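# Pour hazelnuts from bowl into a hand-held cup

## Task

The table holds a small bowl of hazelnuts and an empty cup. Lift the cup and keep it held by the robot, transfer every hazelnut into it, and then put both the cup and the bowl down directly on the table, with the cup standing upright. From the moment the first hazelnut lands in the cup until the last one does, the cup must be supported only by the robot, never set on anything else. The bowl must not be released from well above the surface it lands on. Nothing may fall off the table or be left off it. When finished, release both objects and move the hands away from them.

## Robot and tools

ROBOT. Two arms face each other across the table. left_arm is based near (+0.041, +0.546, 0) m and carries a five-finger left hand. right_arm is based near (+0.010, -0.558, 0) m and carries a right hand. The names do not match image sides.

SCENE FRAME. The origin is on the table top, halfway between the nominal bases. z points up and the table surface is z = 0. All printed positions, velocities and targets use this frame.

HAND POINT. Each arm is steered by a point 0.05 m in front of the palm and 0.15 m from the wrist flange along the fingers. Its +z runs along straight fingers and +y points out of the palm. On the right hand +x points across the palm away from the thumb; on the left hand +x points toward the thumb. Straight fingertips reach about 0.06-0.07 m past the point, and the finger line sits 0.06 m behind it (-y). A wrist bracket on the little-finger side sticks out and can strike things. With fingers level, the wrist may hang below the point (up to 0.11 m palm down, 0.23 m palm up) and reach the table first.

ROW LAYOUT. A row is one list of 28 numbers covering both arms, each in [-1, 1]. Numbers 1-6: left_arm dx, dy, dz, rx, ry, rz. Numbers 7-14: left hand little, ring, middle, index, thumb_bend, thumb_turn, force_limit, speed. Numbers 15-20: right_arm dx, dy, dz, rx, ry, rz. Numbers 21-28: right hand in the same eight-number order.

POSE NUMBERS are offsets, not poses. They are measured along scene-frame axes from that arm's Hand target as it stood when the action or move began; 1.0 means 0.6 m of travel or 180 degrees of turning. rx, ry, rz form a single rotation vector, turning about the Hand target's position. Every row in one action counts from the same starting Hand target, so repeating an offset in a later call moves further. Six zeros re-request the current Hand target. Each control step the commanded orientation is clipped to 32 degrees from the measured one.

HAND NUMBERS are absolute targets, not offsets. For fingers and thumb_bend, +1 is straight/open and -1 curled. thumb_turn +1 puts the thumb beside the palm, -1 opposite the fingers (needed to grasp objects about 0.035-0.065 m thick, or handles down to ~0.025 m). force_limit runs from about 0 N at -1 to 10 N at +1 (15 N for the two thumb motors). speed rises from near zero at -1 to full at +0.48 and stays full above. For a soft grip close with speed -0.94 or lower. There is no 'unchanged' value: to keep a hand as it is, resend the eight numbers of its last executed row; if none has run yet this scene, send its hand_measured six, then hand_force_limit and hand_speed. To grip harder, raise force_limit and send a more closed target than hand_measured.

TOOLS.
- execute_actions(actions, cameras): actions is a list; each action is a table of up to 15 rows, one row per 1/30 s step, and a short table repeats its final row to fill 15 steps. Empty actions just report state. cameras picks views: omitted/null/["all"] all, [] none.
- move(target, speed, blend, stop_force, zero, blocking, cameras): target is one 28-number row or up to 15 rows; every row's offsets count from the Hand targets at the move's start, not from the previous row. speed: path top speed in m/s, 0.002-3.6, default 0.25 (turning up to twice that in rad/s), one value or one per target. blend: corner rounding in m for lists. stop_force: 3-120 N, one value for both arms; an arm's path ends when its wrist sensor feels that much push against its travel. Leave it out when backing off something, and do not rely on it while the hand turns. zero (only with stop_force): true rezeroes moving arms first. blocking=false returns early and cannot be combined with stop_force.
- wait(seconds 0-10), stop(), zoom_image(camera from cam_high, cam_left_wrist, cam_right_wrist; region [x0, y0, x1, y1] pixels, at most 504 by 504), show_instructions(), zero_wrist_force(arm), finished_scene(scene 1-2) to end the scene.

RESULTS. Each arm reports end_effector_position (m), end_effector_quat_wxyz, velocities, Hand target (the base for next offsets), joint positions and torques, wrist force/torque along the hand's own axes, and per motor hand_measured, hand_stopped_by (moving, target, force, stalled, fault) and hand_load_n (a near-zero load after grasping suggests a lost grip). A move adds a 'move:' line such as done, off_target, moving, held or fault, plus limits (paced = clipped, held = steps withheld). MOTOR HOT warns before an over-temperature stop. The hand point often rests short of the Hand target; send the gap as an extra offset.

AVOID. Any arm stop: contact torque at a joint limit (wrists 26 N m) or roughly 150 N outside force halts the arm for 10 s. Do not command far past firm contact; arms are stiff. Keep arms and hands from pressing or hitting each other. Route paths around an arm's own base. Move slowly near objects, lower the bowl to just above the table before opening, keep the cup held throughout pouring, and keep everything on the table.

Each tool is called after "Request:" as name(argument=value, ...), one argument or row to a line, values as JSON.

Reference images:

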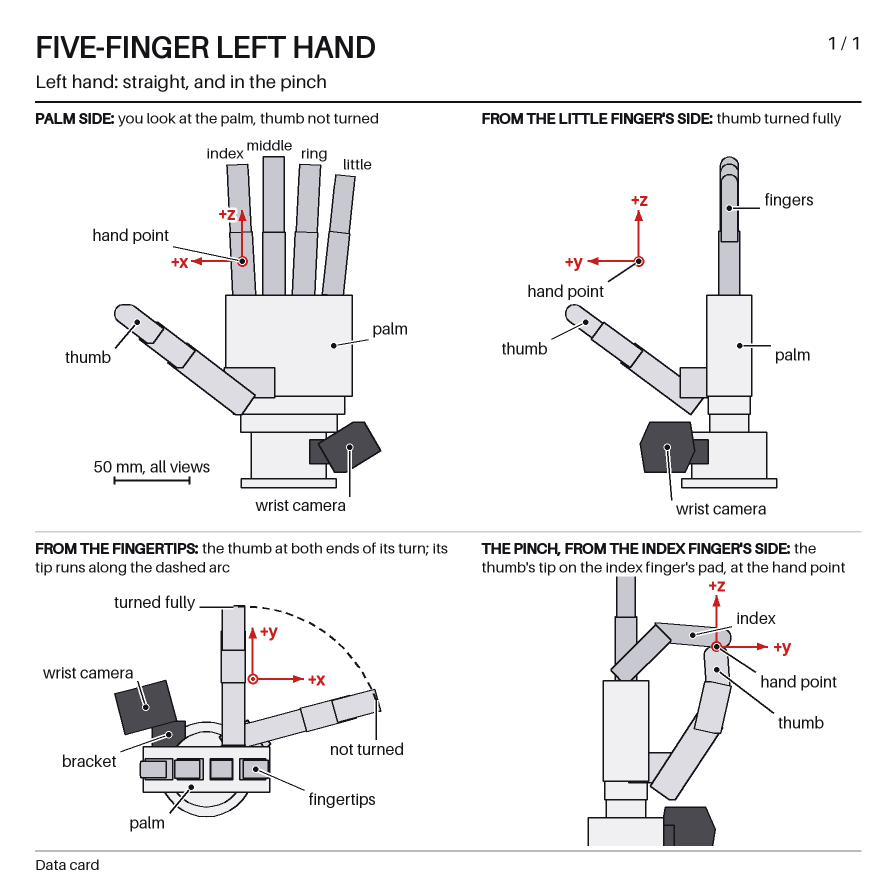

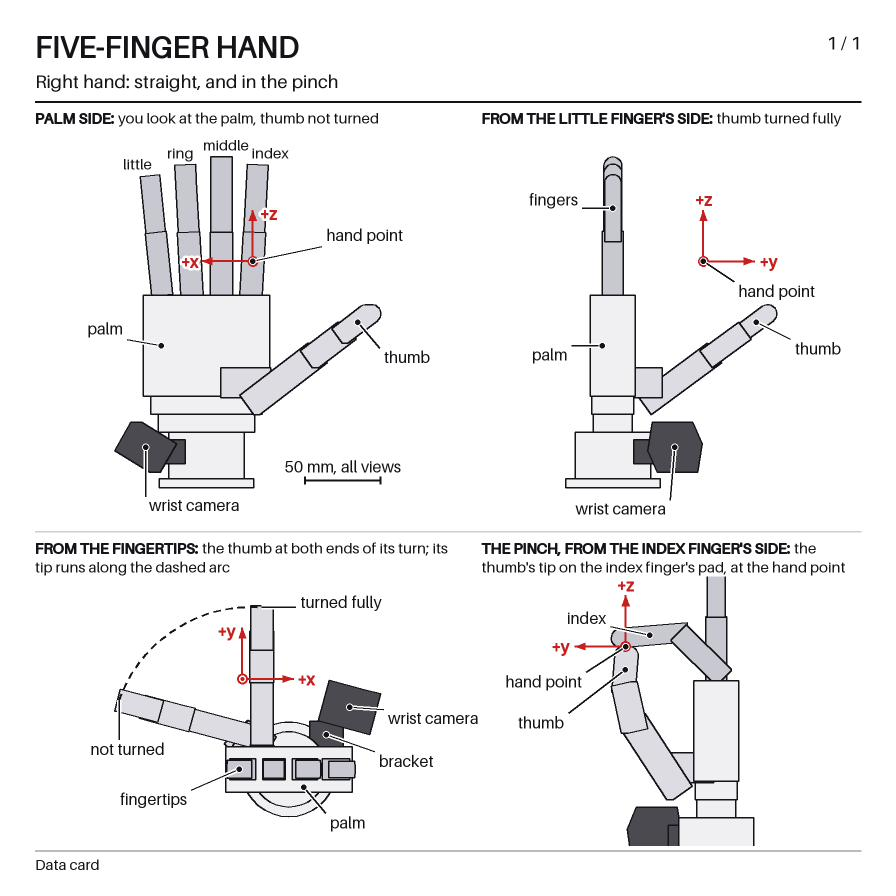

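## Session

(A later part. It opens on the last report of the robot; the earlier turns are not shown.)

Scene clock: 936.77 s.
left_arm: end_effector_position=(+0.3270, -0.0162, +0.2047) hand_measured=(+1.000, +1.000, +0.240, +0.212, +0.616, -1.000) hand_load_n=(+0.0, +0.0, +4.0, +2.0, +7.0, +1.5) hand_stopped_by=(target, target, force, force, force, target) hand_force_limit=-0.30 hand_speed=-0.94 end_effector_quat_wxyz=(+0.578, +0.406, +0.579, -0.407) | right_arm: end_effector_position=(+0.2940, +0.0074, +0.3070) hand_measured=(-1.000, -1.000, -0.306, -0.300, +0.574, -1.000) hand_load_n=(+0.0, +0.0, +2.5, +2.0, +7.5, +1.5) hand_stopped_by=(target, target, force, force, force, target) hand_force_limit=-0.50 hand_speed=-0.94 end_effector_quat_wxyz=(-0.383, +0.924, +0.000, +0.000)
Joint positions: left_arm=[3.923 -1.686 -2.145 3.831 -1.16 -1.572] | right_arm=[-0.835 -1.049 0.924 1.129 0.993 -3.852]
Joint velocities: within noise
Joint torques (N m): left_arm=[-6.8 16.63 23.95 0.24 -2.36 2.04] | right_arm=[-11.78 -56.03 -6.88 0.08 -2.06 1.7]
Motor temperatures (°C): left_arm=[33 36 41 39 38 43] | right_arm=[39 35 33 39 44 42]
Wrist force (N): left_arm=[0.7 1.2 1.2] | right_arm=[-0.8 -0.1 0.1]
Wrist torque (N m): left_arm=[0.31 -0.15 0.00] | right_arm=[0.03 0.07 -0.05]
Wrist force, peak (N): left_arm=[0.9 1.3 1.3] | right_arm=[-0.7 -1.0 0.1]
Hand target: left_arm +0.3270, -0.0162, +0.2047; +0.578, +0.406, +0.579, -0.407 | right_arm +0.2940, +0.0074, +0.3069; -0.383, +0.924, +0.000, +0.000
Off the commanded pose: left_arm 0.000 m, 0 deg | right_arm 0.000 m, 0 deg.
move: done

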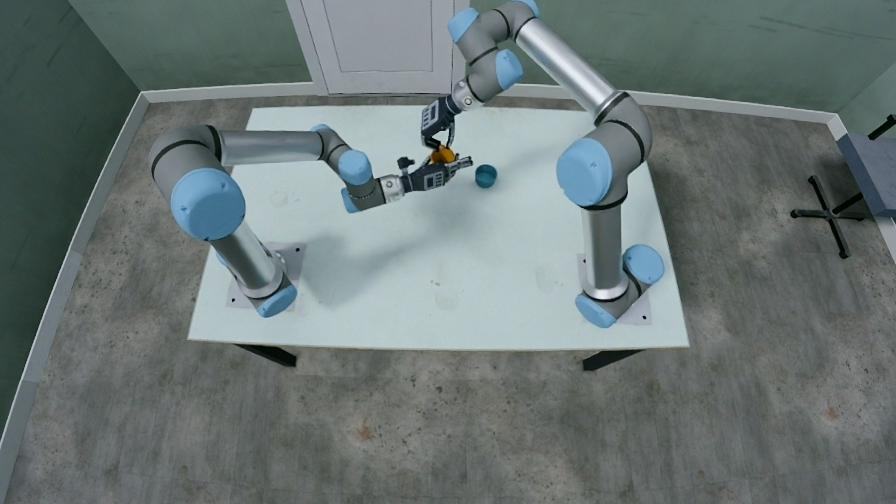

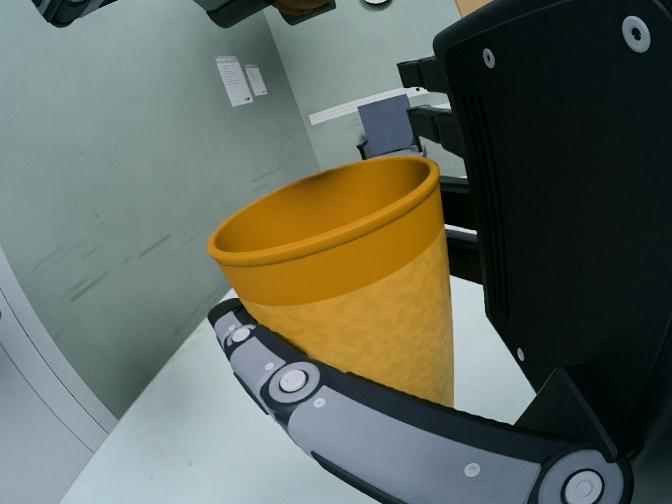

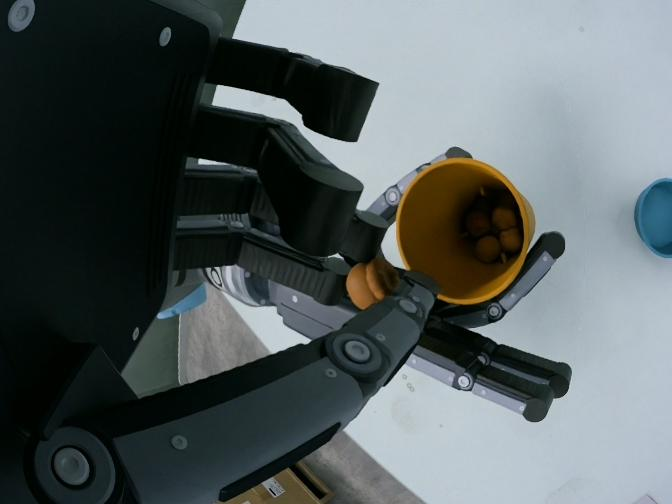

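Request:
move(
  target=[0,0,0,0,0,0,1,1,-0.6,-0.6,-0.7,-1,-0.3,-0.94,0,0.0,0,0,0,0,-1,-1,-0.14,-0.14,1,-1,-0.5,-0.5],
  cameras=[],
)

Request:
move(
  target=[0,0,0,0,0,0,1,1,-0.6,-0.6,-0.7,-1,-0.3,-0.94,0,0,0.1,0,0,0,-1,-1,-0.14,-0.14,1,-1,-0.5,-0.5],
  speed=0.13,
)

Request:
zoom_image(
  camera="cam_right_wrist",
  region=[430, 160, 560, 290],
)

Request:
move(
  target=[0,0,0,0,0,0,1,1,-0.6,-0.6,-0.7,-1,-0.3,-0.94,-0.1,-0.45,0,0,0,0,-1,-1,-0.14,-0.14,1,-1,-0.5,-0.5],
  speed=0.2,
)

Request:
zoom_image(
  camera="cam_high",
  region=[200, 90, 690, 360],
)

Scene clock: 943.53 s.
left_arm: end_effector_position=(+0.3270, -0.0162, +0.2047) hand_measured=(+1.000, +1.000, +0.240, +0.212, +0.616, -1.000) hand_load_n=(+0.0, +0.0, +4.0, +2.5, +7.5, +1.5) hand_stopped_by=(target, target, force, force, force, target) hand_force_limit=-0.30 hand_speed=-0.94 end_effector_quat_wxyz=(+0.578, +0.406, +0.579, -0.407) | right_arm: end_effector_position=(+0.2940, +0.0074, +0.3069) hand_measured=(-1.000, -1.000, -0.140, -0.140, +1.000, -1.000) hand_load_n=(+0.0, +0.0, +0.0, +0.0, +0.0, +0.0) hand_stopped_by=(target, target, target, target, target, target) hand_force_limit=-0.50 hand_speed=-0.50 end_effector_quat_wxyz=(-0.383, +0.924, +0.000, +0.000)
Joint positions: left_arm=[3.923 -1.686 -2.145 3.831 -1.16 -1.572] | right_arm=[-0.835 -1.049 0.924 1.129 0.993 -3.852]
Joint velocities: within noise
Joint torques (N m): left_arm=[-6.84 17.3 25.59 0.41 -2.3 2.05] | right_arm=[-12.78 -55.58 -7.77 0.37 -1.92 1.76]
Motor temperatures (°C): left_arm=[33 36 41 39 38 43] | right_arm=[39 35 33 39 44 42]
Wrist force (N): left_arm=[0.8 0.7 1.4] | right_arm=[-0.5 -0.3 0.0]
Wrist torque (N m): left_arm=[0.24 -0.15 0.01] | right_arm=[0.01 0.03 -0.04]
Wrist force, peak (N): left_arm=[0.8 1.2 1.4] | right_arm=[-1.0 -0.1 -0.1]
Hand target: left_arm +0.3270, -0.0162, +0.2047; +0.578, +0.406, +0.579, -0.407 | right_arm +0.2940, +0.0074, +0.3069; -0.383, +0.924, +0.000, +0.000
Off the commanded pose: left_arm 0.000 m, 0 deg | right_arm 0.000 m, 0 deg.
move: done
No camera images: "cameras" was empty.

Scene clock: 944.73 s.
left_arm: end_effector_position=(+0.3270, -0.0162, +0.2047) hand_measured=(+1.000, +1.000, +0.240, +0.212, +0.616, -1.000) hand_load_n=(+0.0, +0.0, +4.0, +2.5, +7.5, +1.5) hand_stopped_by=(target, target, force, force, force, target) hand_force_limit=-0.30 hand_speed=-0.94 end_effector_quat_wxyz=(+0.578, +0.406, +0.579, -0.407) | right_arm: end_effector_position=(+0.2940, +0.0074, +0.3669) hand_measured=(-1.000, -1.000, -0.140, -0.140, +1.000, -1.000) hand_load_n=(+0.0, +0.0, +0.0, +0.0, -0.5, +0.0) hand_stopped_by=(target, target, target, target, target, target) hand_force_limit=-0.50 hand_speed=-0.50 end_effector_quat_wxyz=(-0.383, +0.924, +0.000, +0.000)
Joint positions: left_arm=[3.923 -1.686 -2.145 3.831 -1.16 -1.572] | right_arm=[-0.835 -1.008 0.702 1.31 0.993 -3.852]
Joint velocities: within noise
Joint torques (N m): left_arm=[-6.39 17.59 25.59 0.5 -2.35 2.06] | right_arm=[8.31 -33.19 -33.44 3.53 0.7 -1.5]
Motor temperatures (°C): left_arm=[33 36 41 39 38 43] | right_arm=[39 35 33 39 44 42]
Wrist force (N): left_arm=[0.8 1.0 1.3] | right_arm=[-0.3 -0.5 0.0]
Wrist torque (N m): left_arm=[0.29 -0.14 0.00] | right_arm=[-0.02 0.01 -0.04]
Wrist force, peak (N): left_arm=[0.9 1.1 1.4] | right_arm=[-0.2 -0.9 -0.5]
Hand target: left_arm +0.3270, -0.0162, +0.2047; +0.578, +0.406, +0.579, -0.407 | right_arm +0.2940, +0.0074, +0.3669; -0.383, +0.924, +0.000, +0.000
Off the commanded pose: left_arm 0.000 m, 0 deg | right_arm 0.000 m, 0 deg.
move: done

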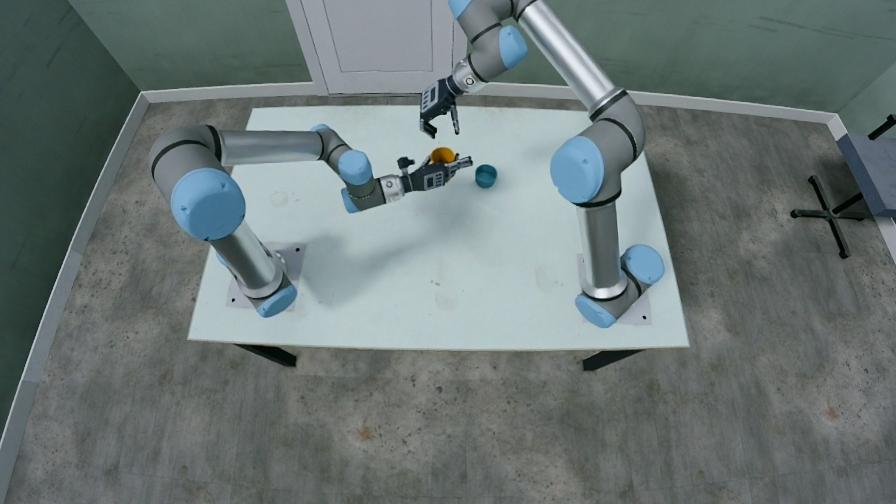

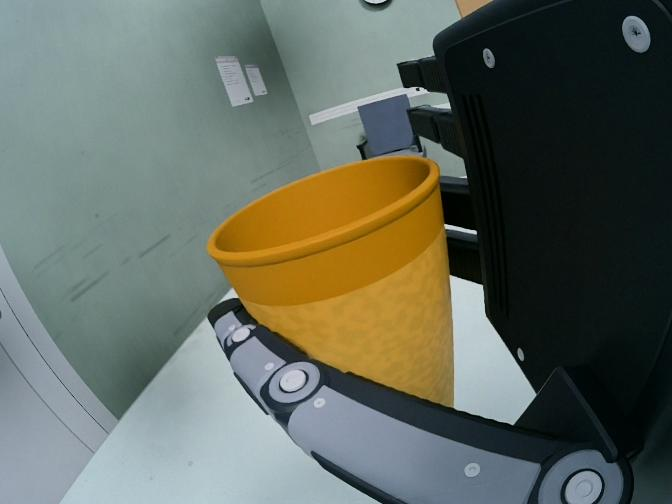

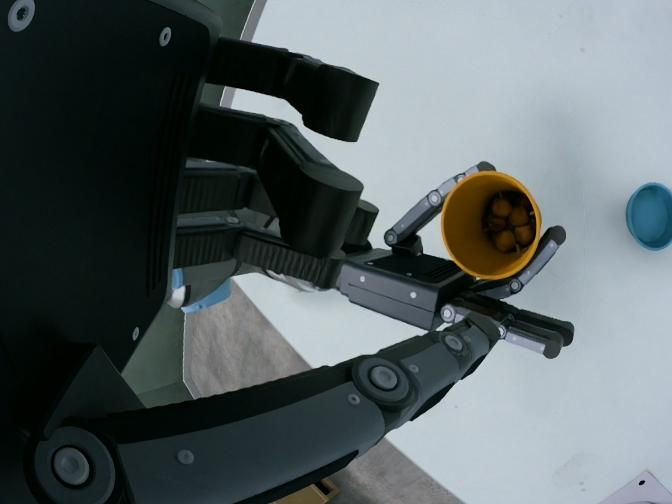

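Scaled by 3.877 from the camera's 672x504 image, which has a finer 960x720 frame.

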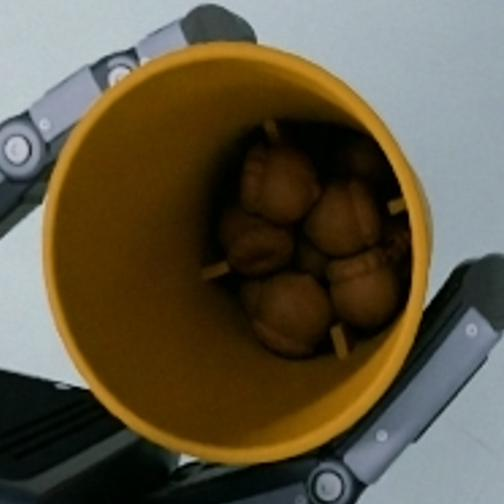

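Scene clock: 947.00 s.
left_arm: end_effector_position=(+0.3270, -0.0162, +0.2047) hand_measured=(+1.000, +1.000, +0.240, +0.212, +0.616, -1.000) hand_load_n=(+0.0, +0.0, +4.0, +2.5, +7.5, +1.5) hand_stopped_by=(target, target, force, force, force, target) hand_force_limit=-0.30 hand_speed=-0.94 end_effector_quat_wxyz=(+0.578, +0.406, +0.579, -0.407) | right_arm: end_effector_position=(+0.2340, -0.2626, +0.3669) hand_measured=(-1.000, -1.000, -0.140, -0.140, +1.000, -1.000) hand_load_n=(+0.0, +0.0, +0.0, +0.0, +0.5, +0.5) hand_stopped_by=(target, target, target, target, target, target) hand_force_limit=-0.50 hand_speed=-0.50 end_effector_quat_wxyz=(-0.383, +0.924, +0.000, +0.000)
Joint positions: left_arm=[3.923 -1.686 -2.145 3.831 -1.16 -1.572] | right_arm=[-1.417 -1.625 1.599 1.49 0.791 -4.562]
Joint velocities: within noise
Joint torques (N m): left_arm=[-6.7 17.86 25.8 0.45 -2.37 2.06] | right_arm=[-13.45 -29.47 -6.78 4.33 -2.39 -1.41]
Motor temperatures (°C): left_arm=[33 36 41 39 38 43] | right_arm=[39 35 33 39 44 42]
Wrist force (N): left_arm=[0.6 1.0 1.3] | right_arm=[-0.4 0.1 0.0]
Wrist torque (N m): left_arm=[0.28 -0.12 0.00] | right_arm=[0.08 0.06 -0.02]
Wrist force, peak (N): left_arm=[0.9 1.1 1.4] | right_arm=[-0.3 -0.8 0.8]
Hand target: left_arm +0.3270, -0.0162, +0.2047; +0.578, +0.406, +0.579, -0.407 | right_arm +0.2340, -0.2626, +0.3669; -0.383, +0.924, +0.000, +0.000
Off the commanded pose: left_arm 0.000 m, 0 deg | right_arm 0.000 m, 0 deg.
move: done

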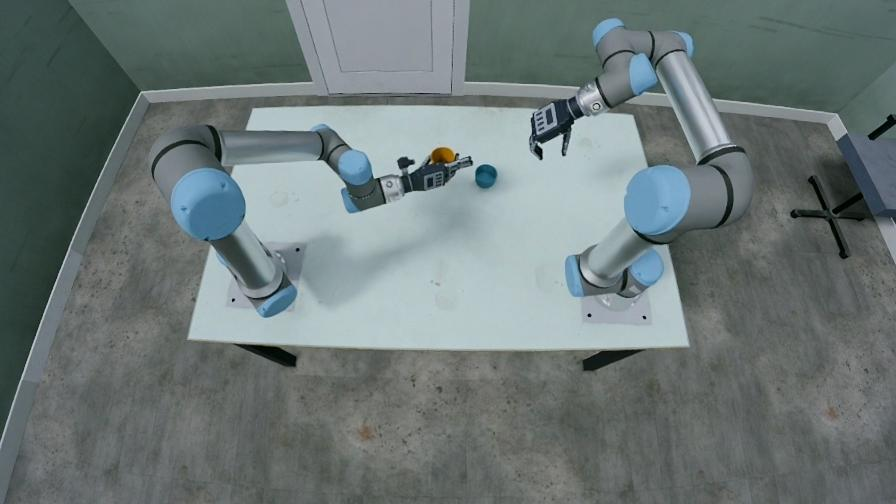

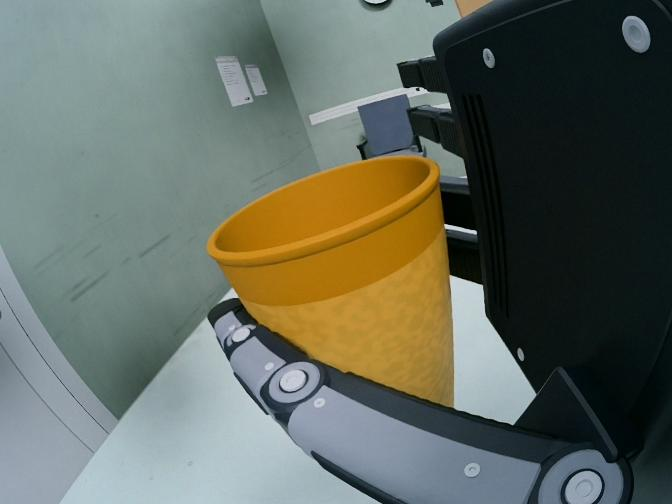

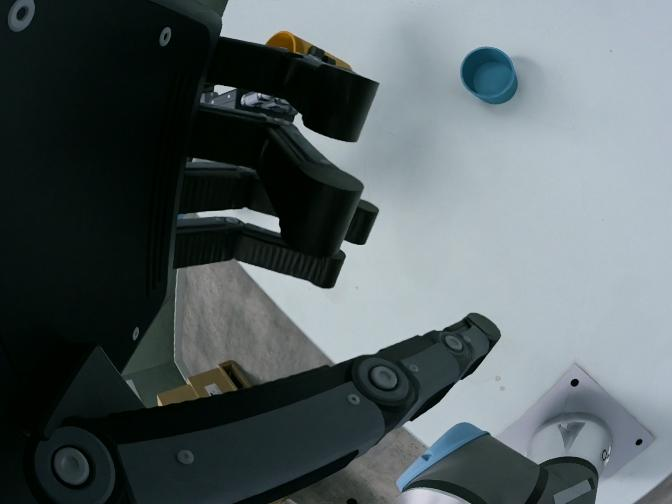

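Scaled by 1.029 from the camera's 896x504 image, which has a finer 1280x720 frame.

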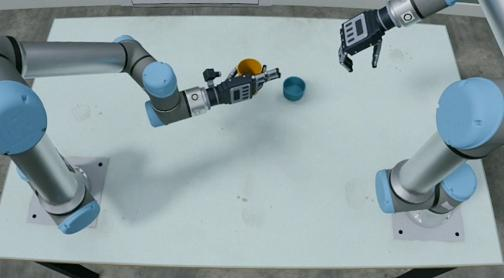

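Request:
move(
  target=[
    [0.12,0.26,0,0,0,0,1,1,-0.6,-0.6,-0.7,-1,-0.3,-0.94,0,0,0,0,0,0,-1,-1,-0.14,-0.14,1,-1,-0.5,-0.5],
    [0.12,0.26,-0.205,0,0,0,1,1,-0.6,-0.6,-0.7,-1,-0.3,-0.94,0,0,0,0,0,0,-1,-1,-0.14,-0.14,1,-1,-0.5,-0.5],
  ],
  speed=0.1,
)

Request:
zoom_image(
  camera="cam_high",
  region=[180, 80, 684, 360],
)

Scene clock: 957.33 s.
left_arm: end_effector_position=(+0.3990, +0.1398, +0.0817) hand_measured=(+1.000, +1.000, +0.240, +0.212, +0.616, -1.000) hand_load_n=(+0.0, +0.0, +3.5, +2.5, +7.5, +1.5) hand_stopped_by=(target, target, force, force, force, target) hand_force_limit=-0.30 hand_speed=-0.94 end_effector_quat_wxyz=(+0.578, +0.406, +0.579, -0.407) | right_arm: end_effector_position=(+0.2340, -0.2626, +0.3669) hand_measured=(-1.000, -1.000, -0.140, -0.140, +1.000, -1.000) hand_load_n=(+0.0, +0.0, +0.0, +0.0, +0.0, +0.0) hand_stopped_by=(target, target, target, target, target, target) hand_force_limit=-0.50 hand_speed=-0.50 end_effector_quat_wxyz=(-0.383, +0.924, +0.000, +0.000)
Joint positions: left_arm=[4.493 -1.821 -2.496 4.317 -0.589 -1.572] | right_arm=[-1.417 -1.625 1.599 1.49 0.791 -4.563]
Joint velocities: within noise
Joint torques (N m): left_arm=[-6.94 14.52 -2.76 2.87 -2.33 -1.58] | right_arm=[-12.55 -28.12 -8.47 4.19 -2.3 -1.52]
Motor temperatures (°C): left_arm=[33 36 41 39 38 43] | right_arm=[39 35 33 39 44 42]
Wrist force (N): left_arm=[0.8 0.9 1.0] | right_arm=[-0.2 -0.1 0.1]
Wrist torque (N m): left_arm=[0.27 -0.18 0.03] | right_arm=[0.06 0.03 -0.01]
Wrist force, peak (N): left_arm=[1.3 0.8 1.3] | right_arm=[-0.8 0.1 0.1]
Hand target: left_arm +0.3990, +0.1398, +0.0817; +0.578, +0.406, +0.579, -0.407 | right_arm +0.2340, -0.2626, +0.3669; -0.383, +0.924, +0.000, +0.000
Off the commanded pose: left_arm 0.000 m, 0 deg | right_arm 0.000 m, 0 deg.
move: done

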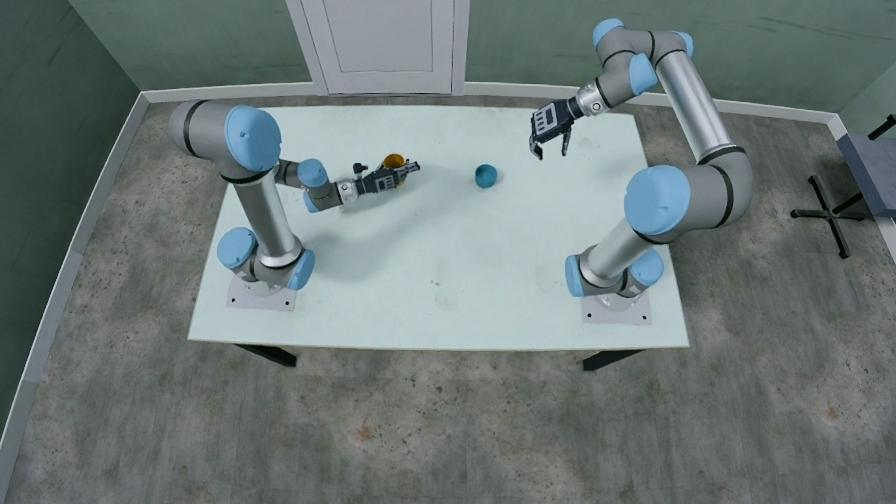

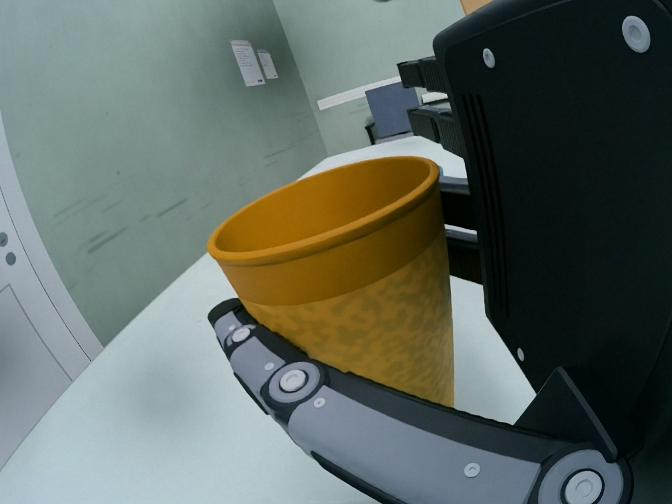

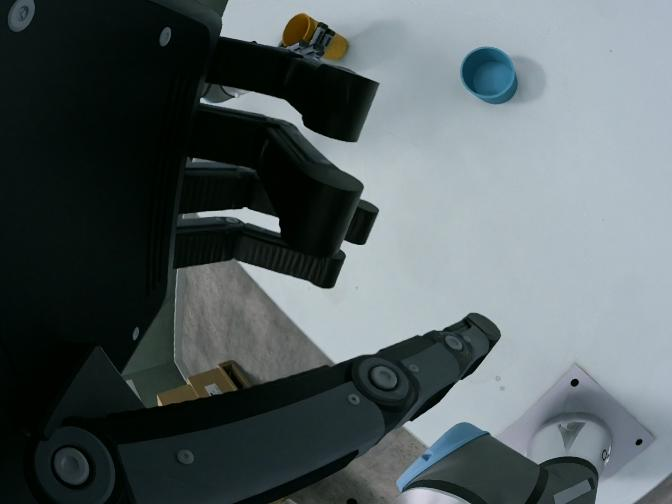

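Scaled by 1.000.

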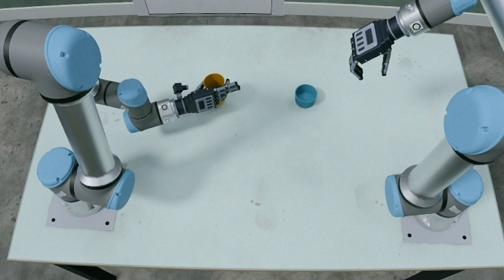

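Request:
move(
  target=[0,0,-0.034,0,0,0,1,1,-0.6,-0.6,-0.7,-1,-0.3,-0.94,0,0,0,0,0,0,-1,-1,-0.14,-0.14,1,-1,-0.5,-0.5],
  speed=0.015,
  stop_force=3,
)

Request:
move(
  target=[0,0,0,0,0,0,1,1,0.5,0.5,0.8,-1,-0.3,-0.85,0,0,0,0,0,0,-1,-1,-0.14,-0.14,1,-1,-0.5,-0.5],
)

Request:
move(
  target=[0,0,0,0,0,0,1,1,1,1,1,-1,-0.3,-0.6,0,0,0,0,0,0,-1,-1,-0.14,-0.14,1,-1,-0.5,-0.5],
)

Request:
zoom_image(
  camera="cam_high",
  region=[330, 110, 450, 200],
)

Scene clock: 963.70 s.
left_arm: end_effector_position=(+0.3990, +0.1398, +0.0647) hand_measured=(+1.000, +1.000, +0.240, +0.212, +0.616, -1.000) hand_load_n=(+0.0, +0.0, +4.0, +2.0, +7.5, +0.5) hand_stopped_by=(target, target, force, force, force, target) hand_force_limit=-0.30 hand_speed=-0.94 end_effector_quat_wxyz=(+0.578, +0.406, +0.579, -0.407) | right_arm: end_effector_position=(+0.2340, -0.2626, +0.3669) hand_measured=(-1.000, -1.000, -0.140, -0.140, +1.000, -1.000) hand_load_n=(+0.0, +0.0, +0.0, +0.0, +0.0, +0.5) hand_stopped_by=(target, target, target, target, target, target) hand_force_limit=-0.50 hand_speed=-0.50 end_effector_quat_wxyz=(-0.383, +0.924, +0.000, +0.000)
Joint positions: left_arm=[4.493 -1.883 -2.503 4.386 -0.589 -1.571] | right_arm=[-1.417 -1.625 1.599 1.49 0.791 -4.563]
Joint velocities: within noise
Joint torques (N m): left_arm=[-1.36 28.22 16.14 -0.53 -0.88 -0.88] | right_arm=[-12 -28.23 -10.33 3.88 -2.08 -1.58]
Motor temperatures (°C): left_arm=[33 36 41 39 38 43] | right_arm=[39 35 33 39 44 42]
Wrist force (N): left_arm=[-0.4 1.3 0.9] | right_arm=[-0.2 -0.2 0.0]
Wrist torque (N m): left_arm=[0.29 -0.13 0.04] | right_arm=[0.04 0.03 -0.02]
Wrist force, peak (N): left_arm=[-8.8 -1.1 1.5] | right_arm=[-0.7 0.0 0.2]
Hand target: left_arm +0.3990, +0.1398, +0.0647; +0.578, +0.406, +0.579, -0.407 (not the last commanded pose) | right_arm +0.2340, -0.2626, +0.3669; -0.383, +0.924, +0.000, +0.000
Off the commanded pose: left_arm 0.003 m, 0 deg | right_arm 0.000 m, 0 deg.
move: contact (left_arm)

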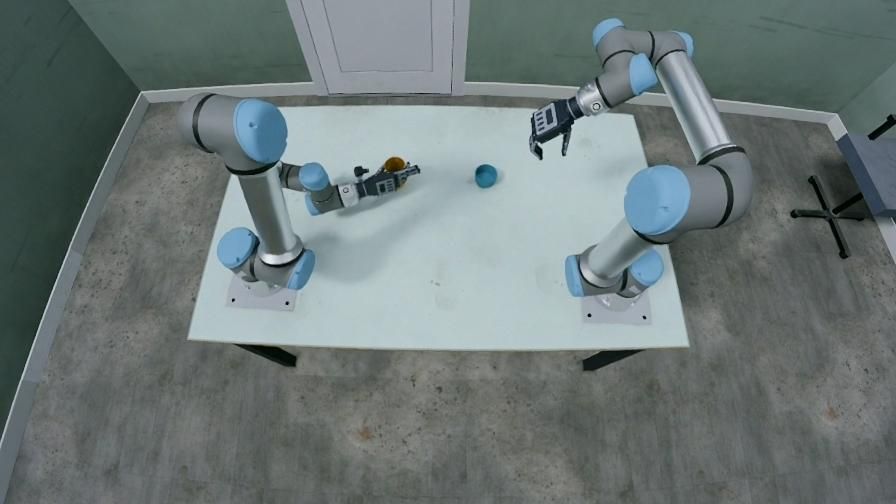

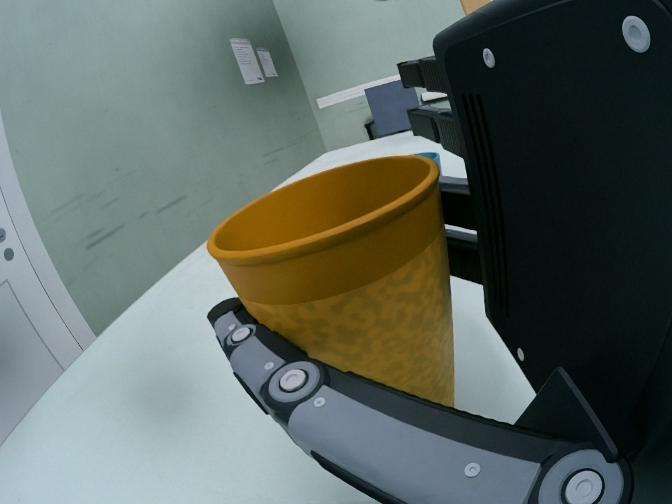

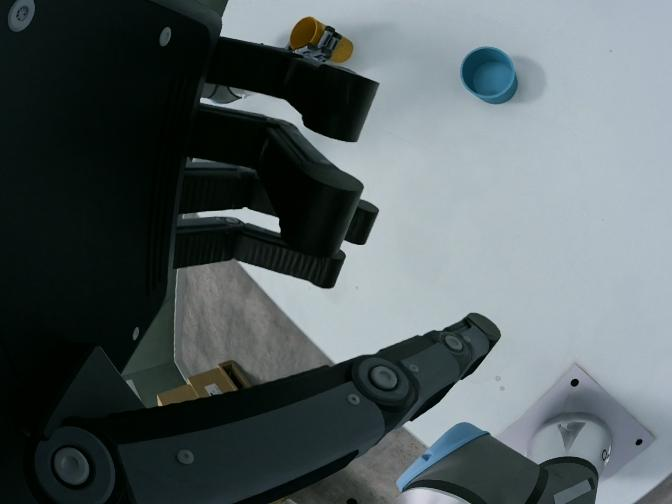

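Scene clock: 964.83 s.
left_arm: end_effector_position=(+0.3990, +0.1398, +0.0647) hand_measured=(+1.000, +1.000, +0.500, +0.500, +0.800, -1.000) hand_load_n=(+0.5, +0.0, +0.5, +0.0, +0.0, +0.5) hand_stopped_by=(target, target, target, target, target, target) hand_force_limit=-0.30 hand_speed=-0.85 end_effector_quat_wxyz=(+0.578, +0.406, +0.579, -0.407) | right_arm: end_effector_position=(+0.2340, -0.2626, +0.3669) hand_measured=(-1.000, -1.000, -0.140, -0.140, +1.000, -1.000) hand_load_n=(+0.5, +0.0, +0.0, +0.0, +0.0, +0.0) hand_stopped_by=(target, target, target, target, target, target) hand_force_limit=-0.50 hand_speed=-0.50 end_effector_quat_wxyz=(-0.383, +0.924, +0.000, +0.000)
Joint positions: left_arm=[4.493 -1.883 -2.503 4.386 -0.589 -1.572] | right_arm=[-1.417 -1.625 1.599 1.49 0.791 -4.563]
Joint velocities: within noise
Joint torques (N m): left_arm=[-1.73 28.09 15.1 -0.27 -0.88 -1.66] | right_arm=[-12.07 -28.82 -11.25 3.88 -2.14 -1.4]
Motor temperatures (°C): left_arm=[33 36 41 39 38 43] | right_arm=[39 35 33 39 44 42]
Wrist force (N): left_arm=[0.0 1.0 1.1] | right_arm=[-0.6 0.1 0.1]
Wrist torque (N m): left_arm=[0.29 -0.18 0.01] | right_arm=[0.09 0.09 -0.03]
Wrist force, peak (N): left_arm=[0.0 1.1 1.3] | right_arm=[-0.7 -0.1 0.0]
Hand target: left_arm +0.3990, +0.1398, +0.0647; +0.578, +0.406, +0.579, -0.407 | right_arm +0.2340, -0.2626, +0.3669; -0.383, +0.924, +0.000, +0.000
Off the commanded pose: left_arm 0.000 m, 0 deg | right_arm 0.000 m, 0 deg.
move: done

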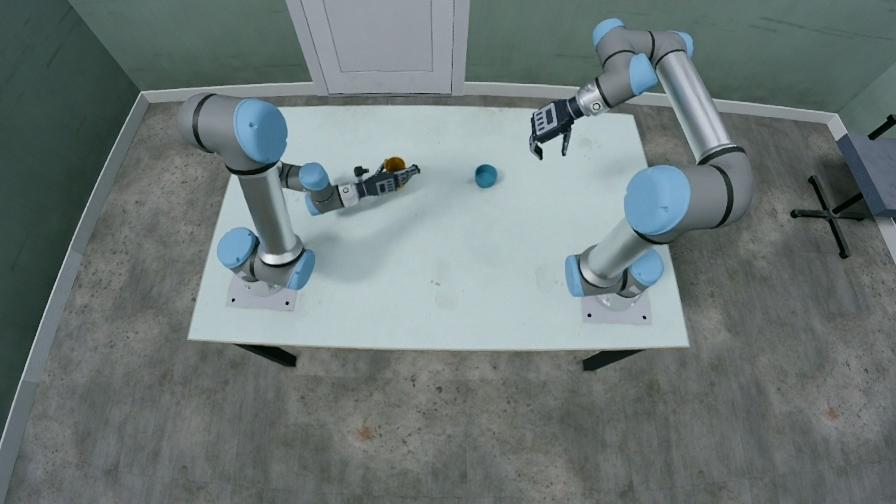

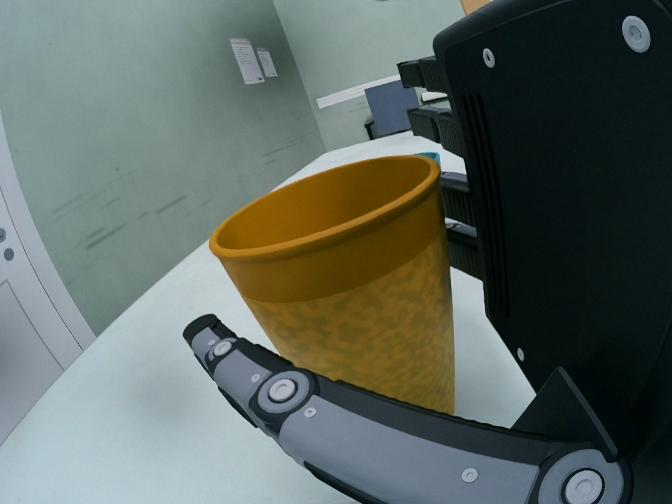

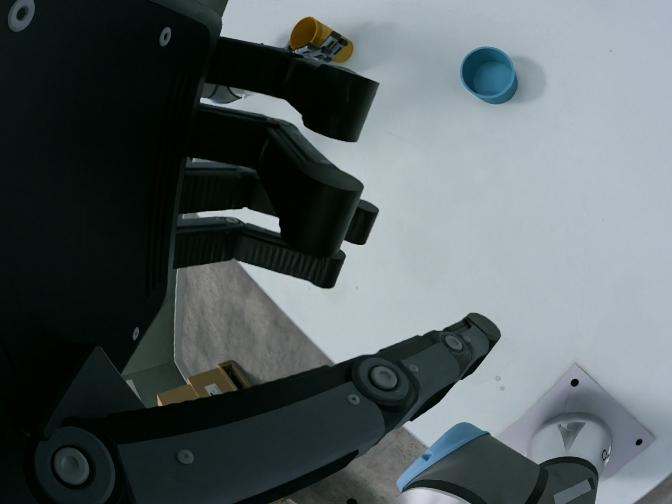

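Scene clock: 965.57 s.
left_arm: end_effector_position=(+0.3990, +0.1398, +0.0647) hand_measured=(+1.000, +1.000, +1.000, +1.000, +1.000, -1.000) hand_load_n=(+0.5, +0.0, +0.0, +0.0, +0.0, +0.0) hand_stopped_by=(target, target, target, target, target, target) hand_force_limit=-0.30 hand_speed=-0.60 end_effector_quat_wxyz=(+0.578, +0.406, +0.579, -0.407) | right_arm: end_effector_position=(+0.2340, -0.2626, +0.3669) hand_measured=(-1.000, -1.000, -0.140, -0.140, +1.000, -1.000) hand_load_n=(+0.0, +0.0, +0.0, +0.0, +0.0, +0.0) hand_stopped_by=(target, target, target, target, target, target) hand_force_limit=-0.50 hand_speed=-0.50 end_effector_quat_wxyz=(-0.383, +0.924, +0.000, +0.000)
Joint positions: left_arm=[4.493 -1.883 -2.503 4.386 -0.589 -1.572] | right_arm=[-1.417 -1.625 1.599 1.49 0.791 -4.563]
Joint velocities: within noise
Joint torques (N m): left_arm=[-1.5 27.07 14.9 -0.05 -0.91 -1.66] | right_arm=[-12.43 -28.06 -11.29 3.83 -2.13 -1.43]
Motor temperatures (°C): left_arm=[33 36 41 39 38 43] | right_arm=[39 35 33 39 44 42]
Wrist force (N): left_arm=[-0.1 0.8 1.3] | right_arm=[-0.3 0.0 0.0]
Wrist torque (N m): left_arm=[0.25 -0.15 0.01] | right_arm=[0.08 0.04 -0.02]
Wrist force, peak (N): left_arm=[0.2 1.2 1.2] | right_arm=[-0.5 0.1 0.1]
Hand target: left_arm +0.3990, +0.1398, +0.0647; +0.578, +0.406, +0.579, -0.407 | right_arm +0.2340, -0.2626, +0.3669; -0.383, +0.924, +0.000, +0.000
Off the commanded pose: left_arm 0.000 m, 0 deg | right_arm 0.000 m, 0 deg.
move: done

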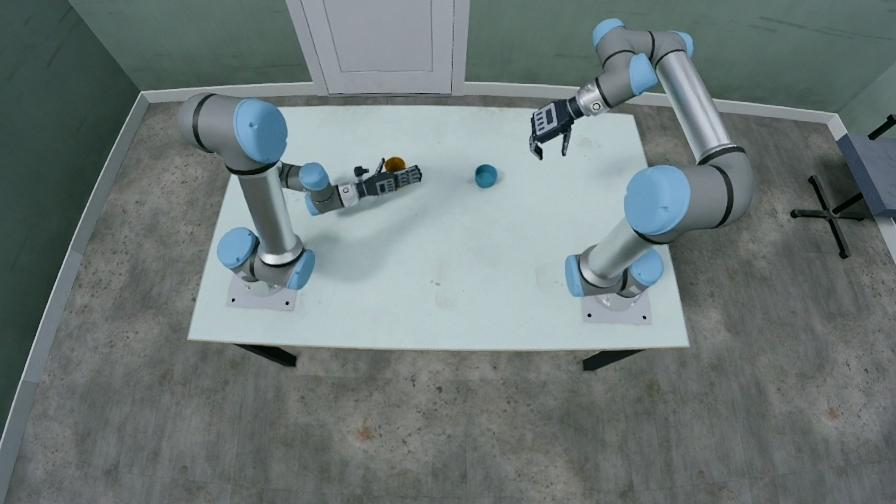

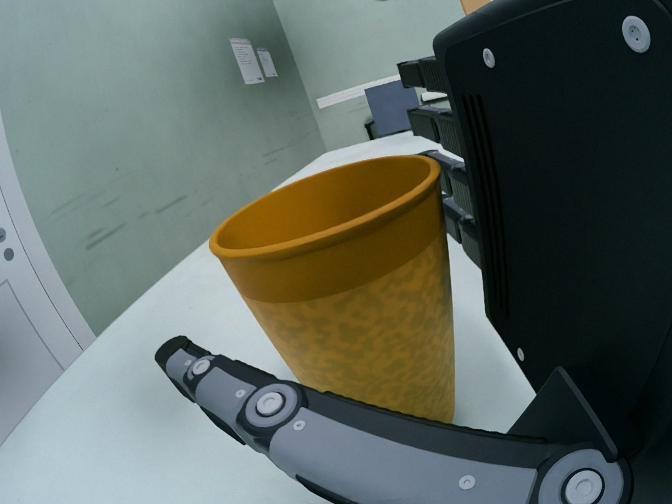

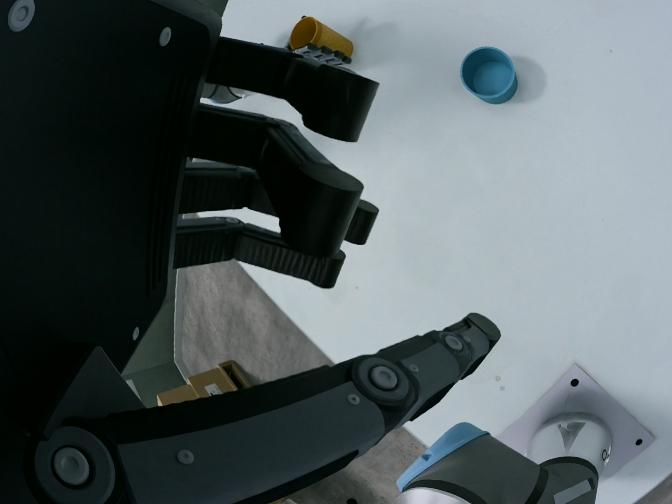

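Scaled by 4.200 from the camera's 896x504 image, which has a finer 1280x720 frame.

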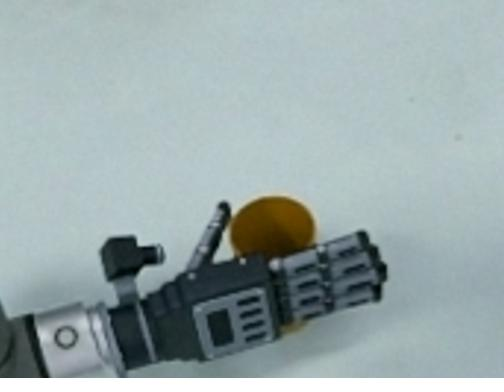

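Request:
move(
  target=[
    [-0.01,-0.0035,0,0,0,0,1,1,1,1,1,-1,-0.3,-0.6,0,0,0,0,0,0,-1,-1,-0.14,-0.14,1,-1,-0.5,-0.5],
    [-0.078,0.1845,0,0,0,0,1,1,1,1,1,-1,-0.3,-0.6,0,0,0,0,0,0,-1,-1,-0.14,-0.14,1,-1,-0.5,-0.5],
    [-0.078,0.2,0.3,0,0,0,1,1,1,1,1,-1,-0.3,-0.6,0,0,0,0,0,0,-1,-1,-0.14,-0.14,1,-1,-0.5,-0.5],
  ],
  speed=[0.03,0.06,0.15],
)

Request:
zoom_image(
  camera="cam_high",
  region=[340, 110, 540, 210],
)

Request:
zoom_image(
  camera="cam_high",
  region=[180, 80, 684, 360],
)

Scene clock: 976.13 s.
left_arm: end_effector_position=(+0.3526, +0.2589, +0.2447) hand_measured=(+1.000, +1.000, +1.000, +1.000, +1.000, -1.000) hand_load_n=(+0.0, +0.0, +0.0, -0.5, +0.0, +0.5) hand_stopped_by=(target, target, target, target, target, target) hand_force_limit=-0.30 hand_speed=-0.60 end_effector_quat_wxyz=(+0.575, +0.406, +0.587, -0.399) | right_arm: end_effector_position=(+0.2340, -0.2626, +0.3669) hand_measured=(-1.000, -1.000, -0.140, -0.140, +1.000, -1.000) hand_load_n=(+0.0, +0.0, +0.0, +0.0, +0.0, +0.0) hand_stopped_by=(target, target, target, target, target, target) hand_force_limit=-0.50 hand_speed=-0.50 end_effector_quat_wxyz=(-0.383, +0.924, +0.000, +0.000)
Joint positions: left_arm=[5.133 -0.789 -2.597 3.854 0.042 -2.04] | right_arm=[-1.417 -1.625 1.599 1.49 0.791 -4.563]
Joint velocities: within noise
Joint torques (N m): left_arm=[8.74 -15.03 29.7 -0.11 1.9 2.23] | right_arm=[-11.39 -27.84 -15.28 3.56 -1.94 -1.39]
Motor temperatures (°C): left_arm=[33 36 41 39 38 43] | right_arm=[39 35 33 39 44 42]
Wrist force (N): left_arm=[0.0 0.7 1.1] | right_arm=[-0.3 -0.1 0.0]
Wrist torque (N m): left_arm=[0.22 -0.15 0.01] | right_arm=[0.06 0.03 -0.02]
Wrist force, peak (N): left_arm=[0.1 1.4 1.4] | right_arm=[-0.6 -0.2 0.0]
Hand target: left_arm +0.3522, +0.2598, +0.2447; +0.578, +0.406, +0.579, -0.407 | right_arm +0.2340, -0.2626, +0.3669; -0.383, +0.924, +0.000, +0.000
Off the commanded pose: left_arm 0.001 m, 1 deg | right_arm 0.000 m, 0 deg.
move: done

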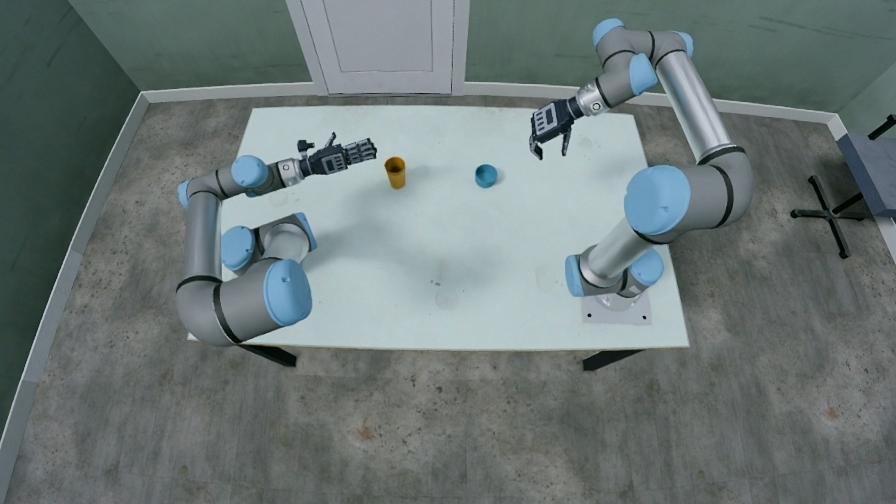

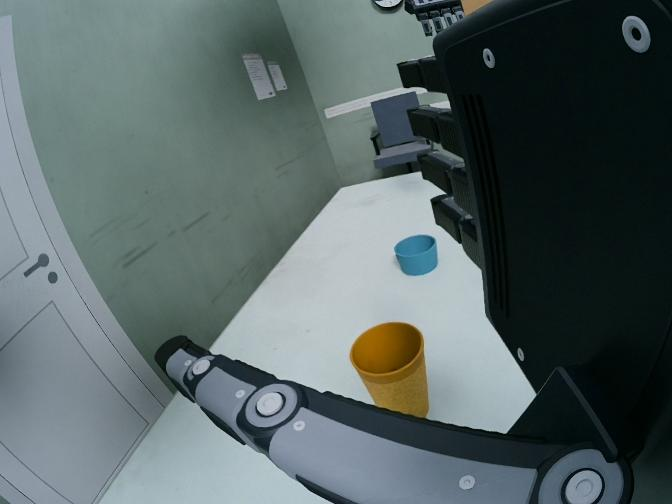

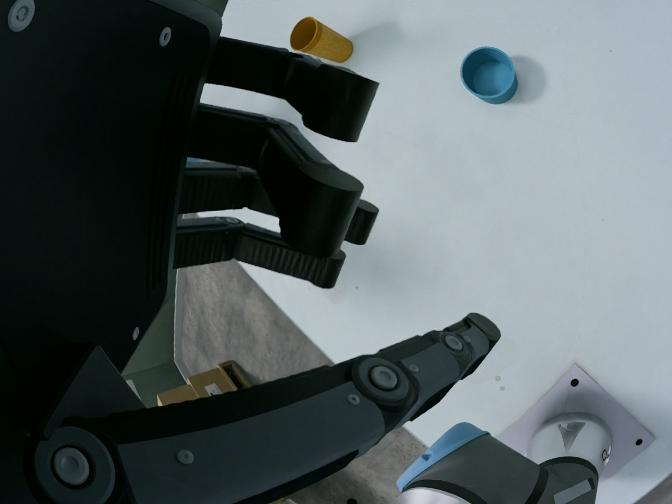

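Scaled by 2.520 from the camera's 896x504 image, which has a finer 1280x720 frame.

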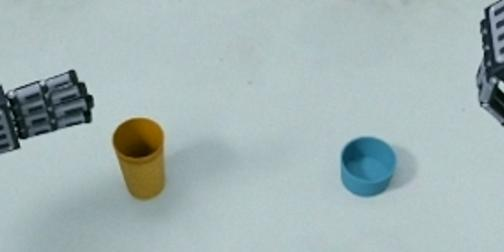

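Scaled by 1.000.

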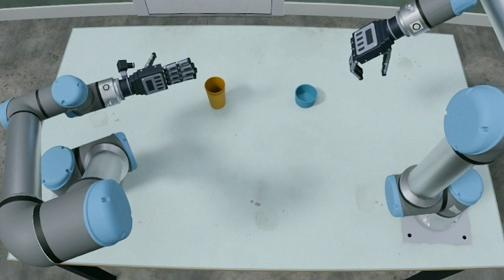

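Request:
execute_actions(
  actions=[],
  cameras=["cam_high"],
)

Request:
zoom_image(
  camera="cam_high",
  region=[330, 110, 560, 260],
)

Scene clock: 999.80 s.
left_arm: end_effector_position=(+0.3526, +0.2589, +0.2447) hand_measured=(+1.000, +1.000, +1.000, +1.000, +1.000, -1.000) hand_load_n=(+0.0, +0.0, +0.0, +0.0, +0.0, +0.5) hand_stopped_by=(target, target, target, target, target, target) hand_force_limit=-0.30 hand_speed=-0.60 end_effector_quat_wxyz=(+0.575, +0.406, +0.587, -0.399) | right_arm: end_effector_position=(+0.2340, -0.2626, +0.3669) hand_measured=(-1.000, -1.000, -0.140, -0.140, +1.000, -1.000) hand_load_n=(+0.0, +0.0, +0.0, +0.0, +0.0, +0.5) hand_stopped_by=(target, target, target, target, target, target) hand_force_limit=-0.50 hand_speed=-0.50 end_effector_quat_wxyz=(-0.383, +0.924, +0.000, +0.000)
Joint positions: left_arm=[5.133 -0.789 -2.597 3.854 0.042 -2.04] | right_arm=[-1.417 -1.625 1.599 1.49 0.791 -4.563]
Joint velocities: within noise
Joint torques (N m): left_arm=[7.8 -15.1 28 -0.13 1.86 2] | right_arm=[-10.66 -27.26 -16.69 3.32 -1.97 -1.39]
Motor temperatures (°C): left_arm=[33 36 41 39 38 43] | right_arm=[39 35 33 39 44 42]
Wrist force (N): left_arm=[-0.1 0.8 1.1] | right_arm=[-0.5 0.1 0.2]
Wrist torque (N m): left_arm=[0.25 -0.14 0.00] | right_arm=[0.08 0.06 -0.03]
Wrist force, peak (N): left_arm=[0.0 0.9 1.2] | right_arm=[-0.6 -0.2 0.4]
Hand target: left_arm +0.3522, +0.2598, +0.2447; +0.578, +0.406, +0.579, -0.407 | right_arm +0.2340, -0.2626, +0.3669; -0.383, +0.924, +0.000, +0.000
Off the commanded pose: left_arm 0.001 m, 1 deg | right_arm 0.000 m, 0 deg.
Images, in order (width x height): cam_high 896x504.

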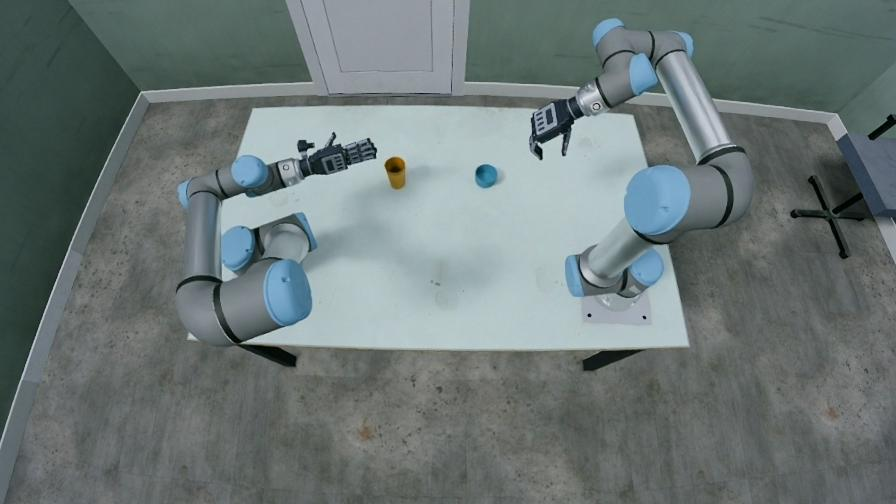

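Scaled by 2.191 from the camera's 896x504 image, which has a finer 1280x720 frame.

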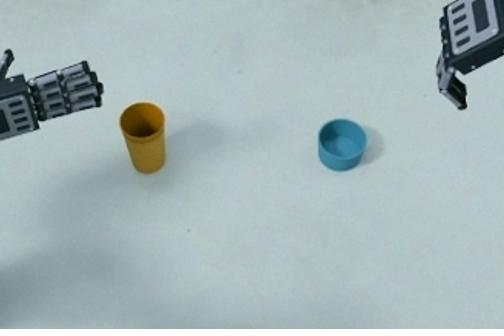

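Request:
zoom_image(
  camera="cam_high",
  region=[390, 240, 490, 310],
)

Scaled by 5.040 from the camera's 896x504 image, which has a finer 1280x720 frame.

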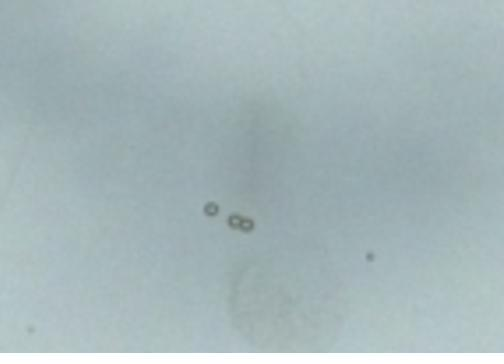

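Request:
finished_scene(
  scene=1,
)

The scene is finished: the task was done.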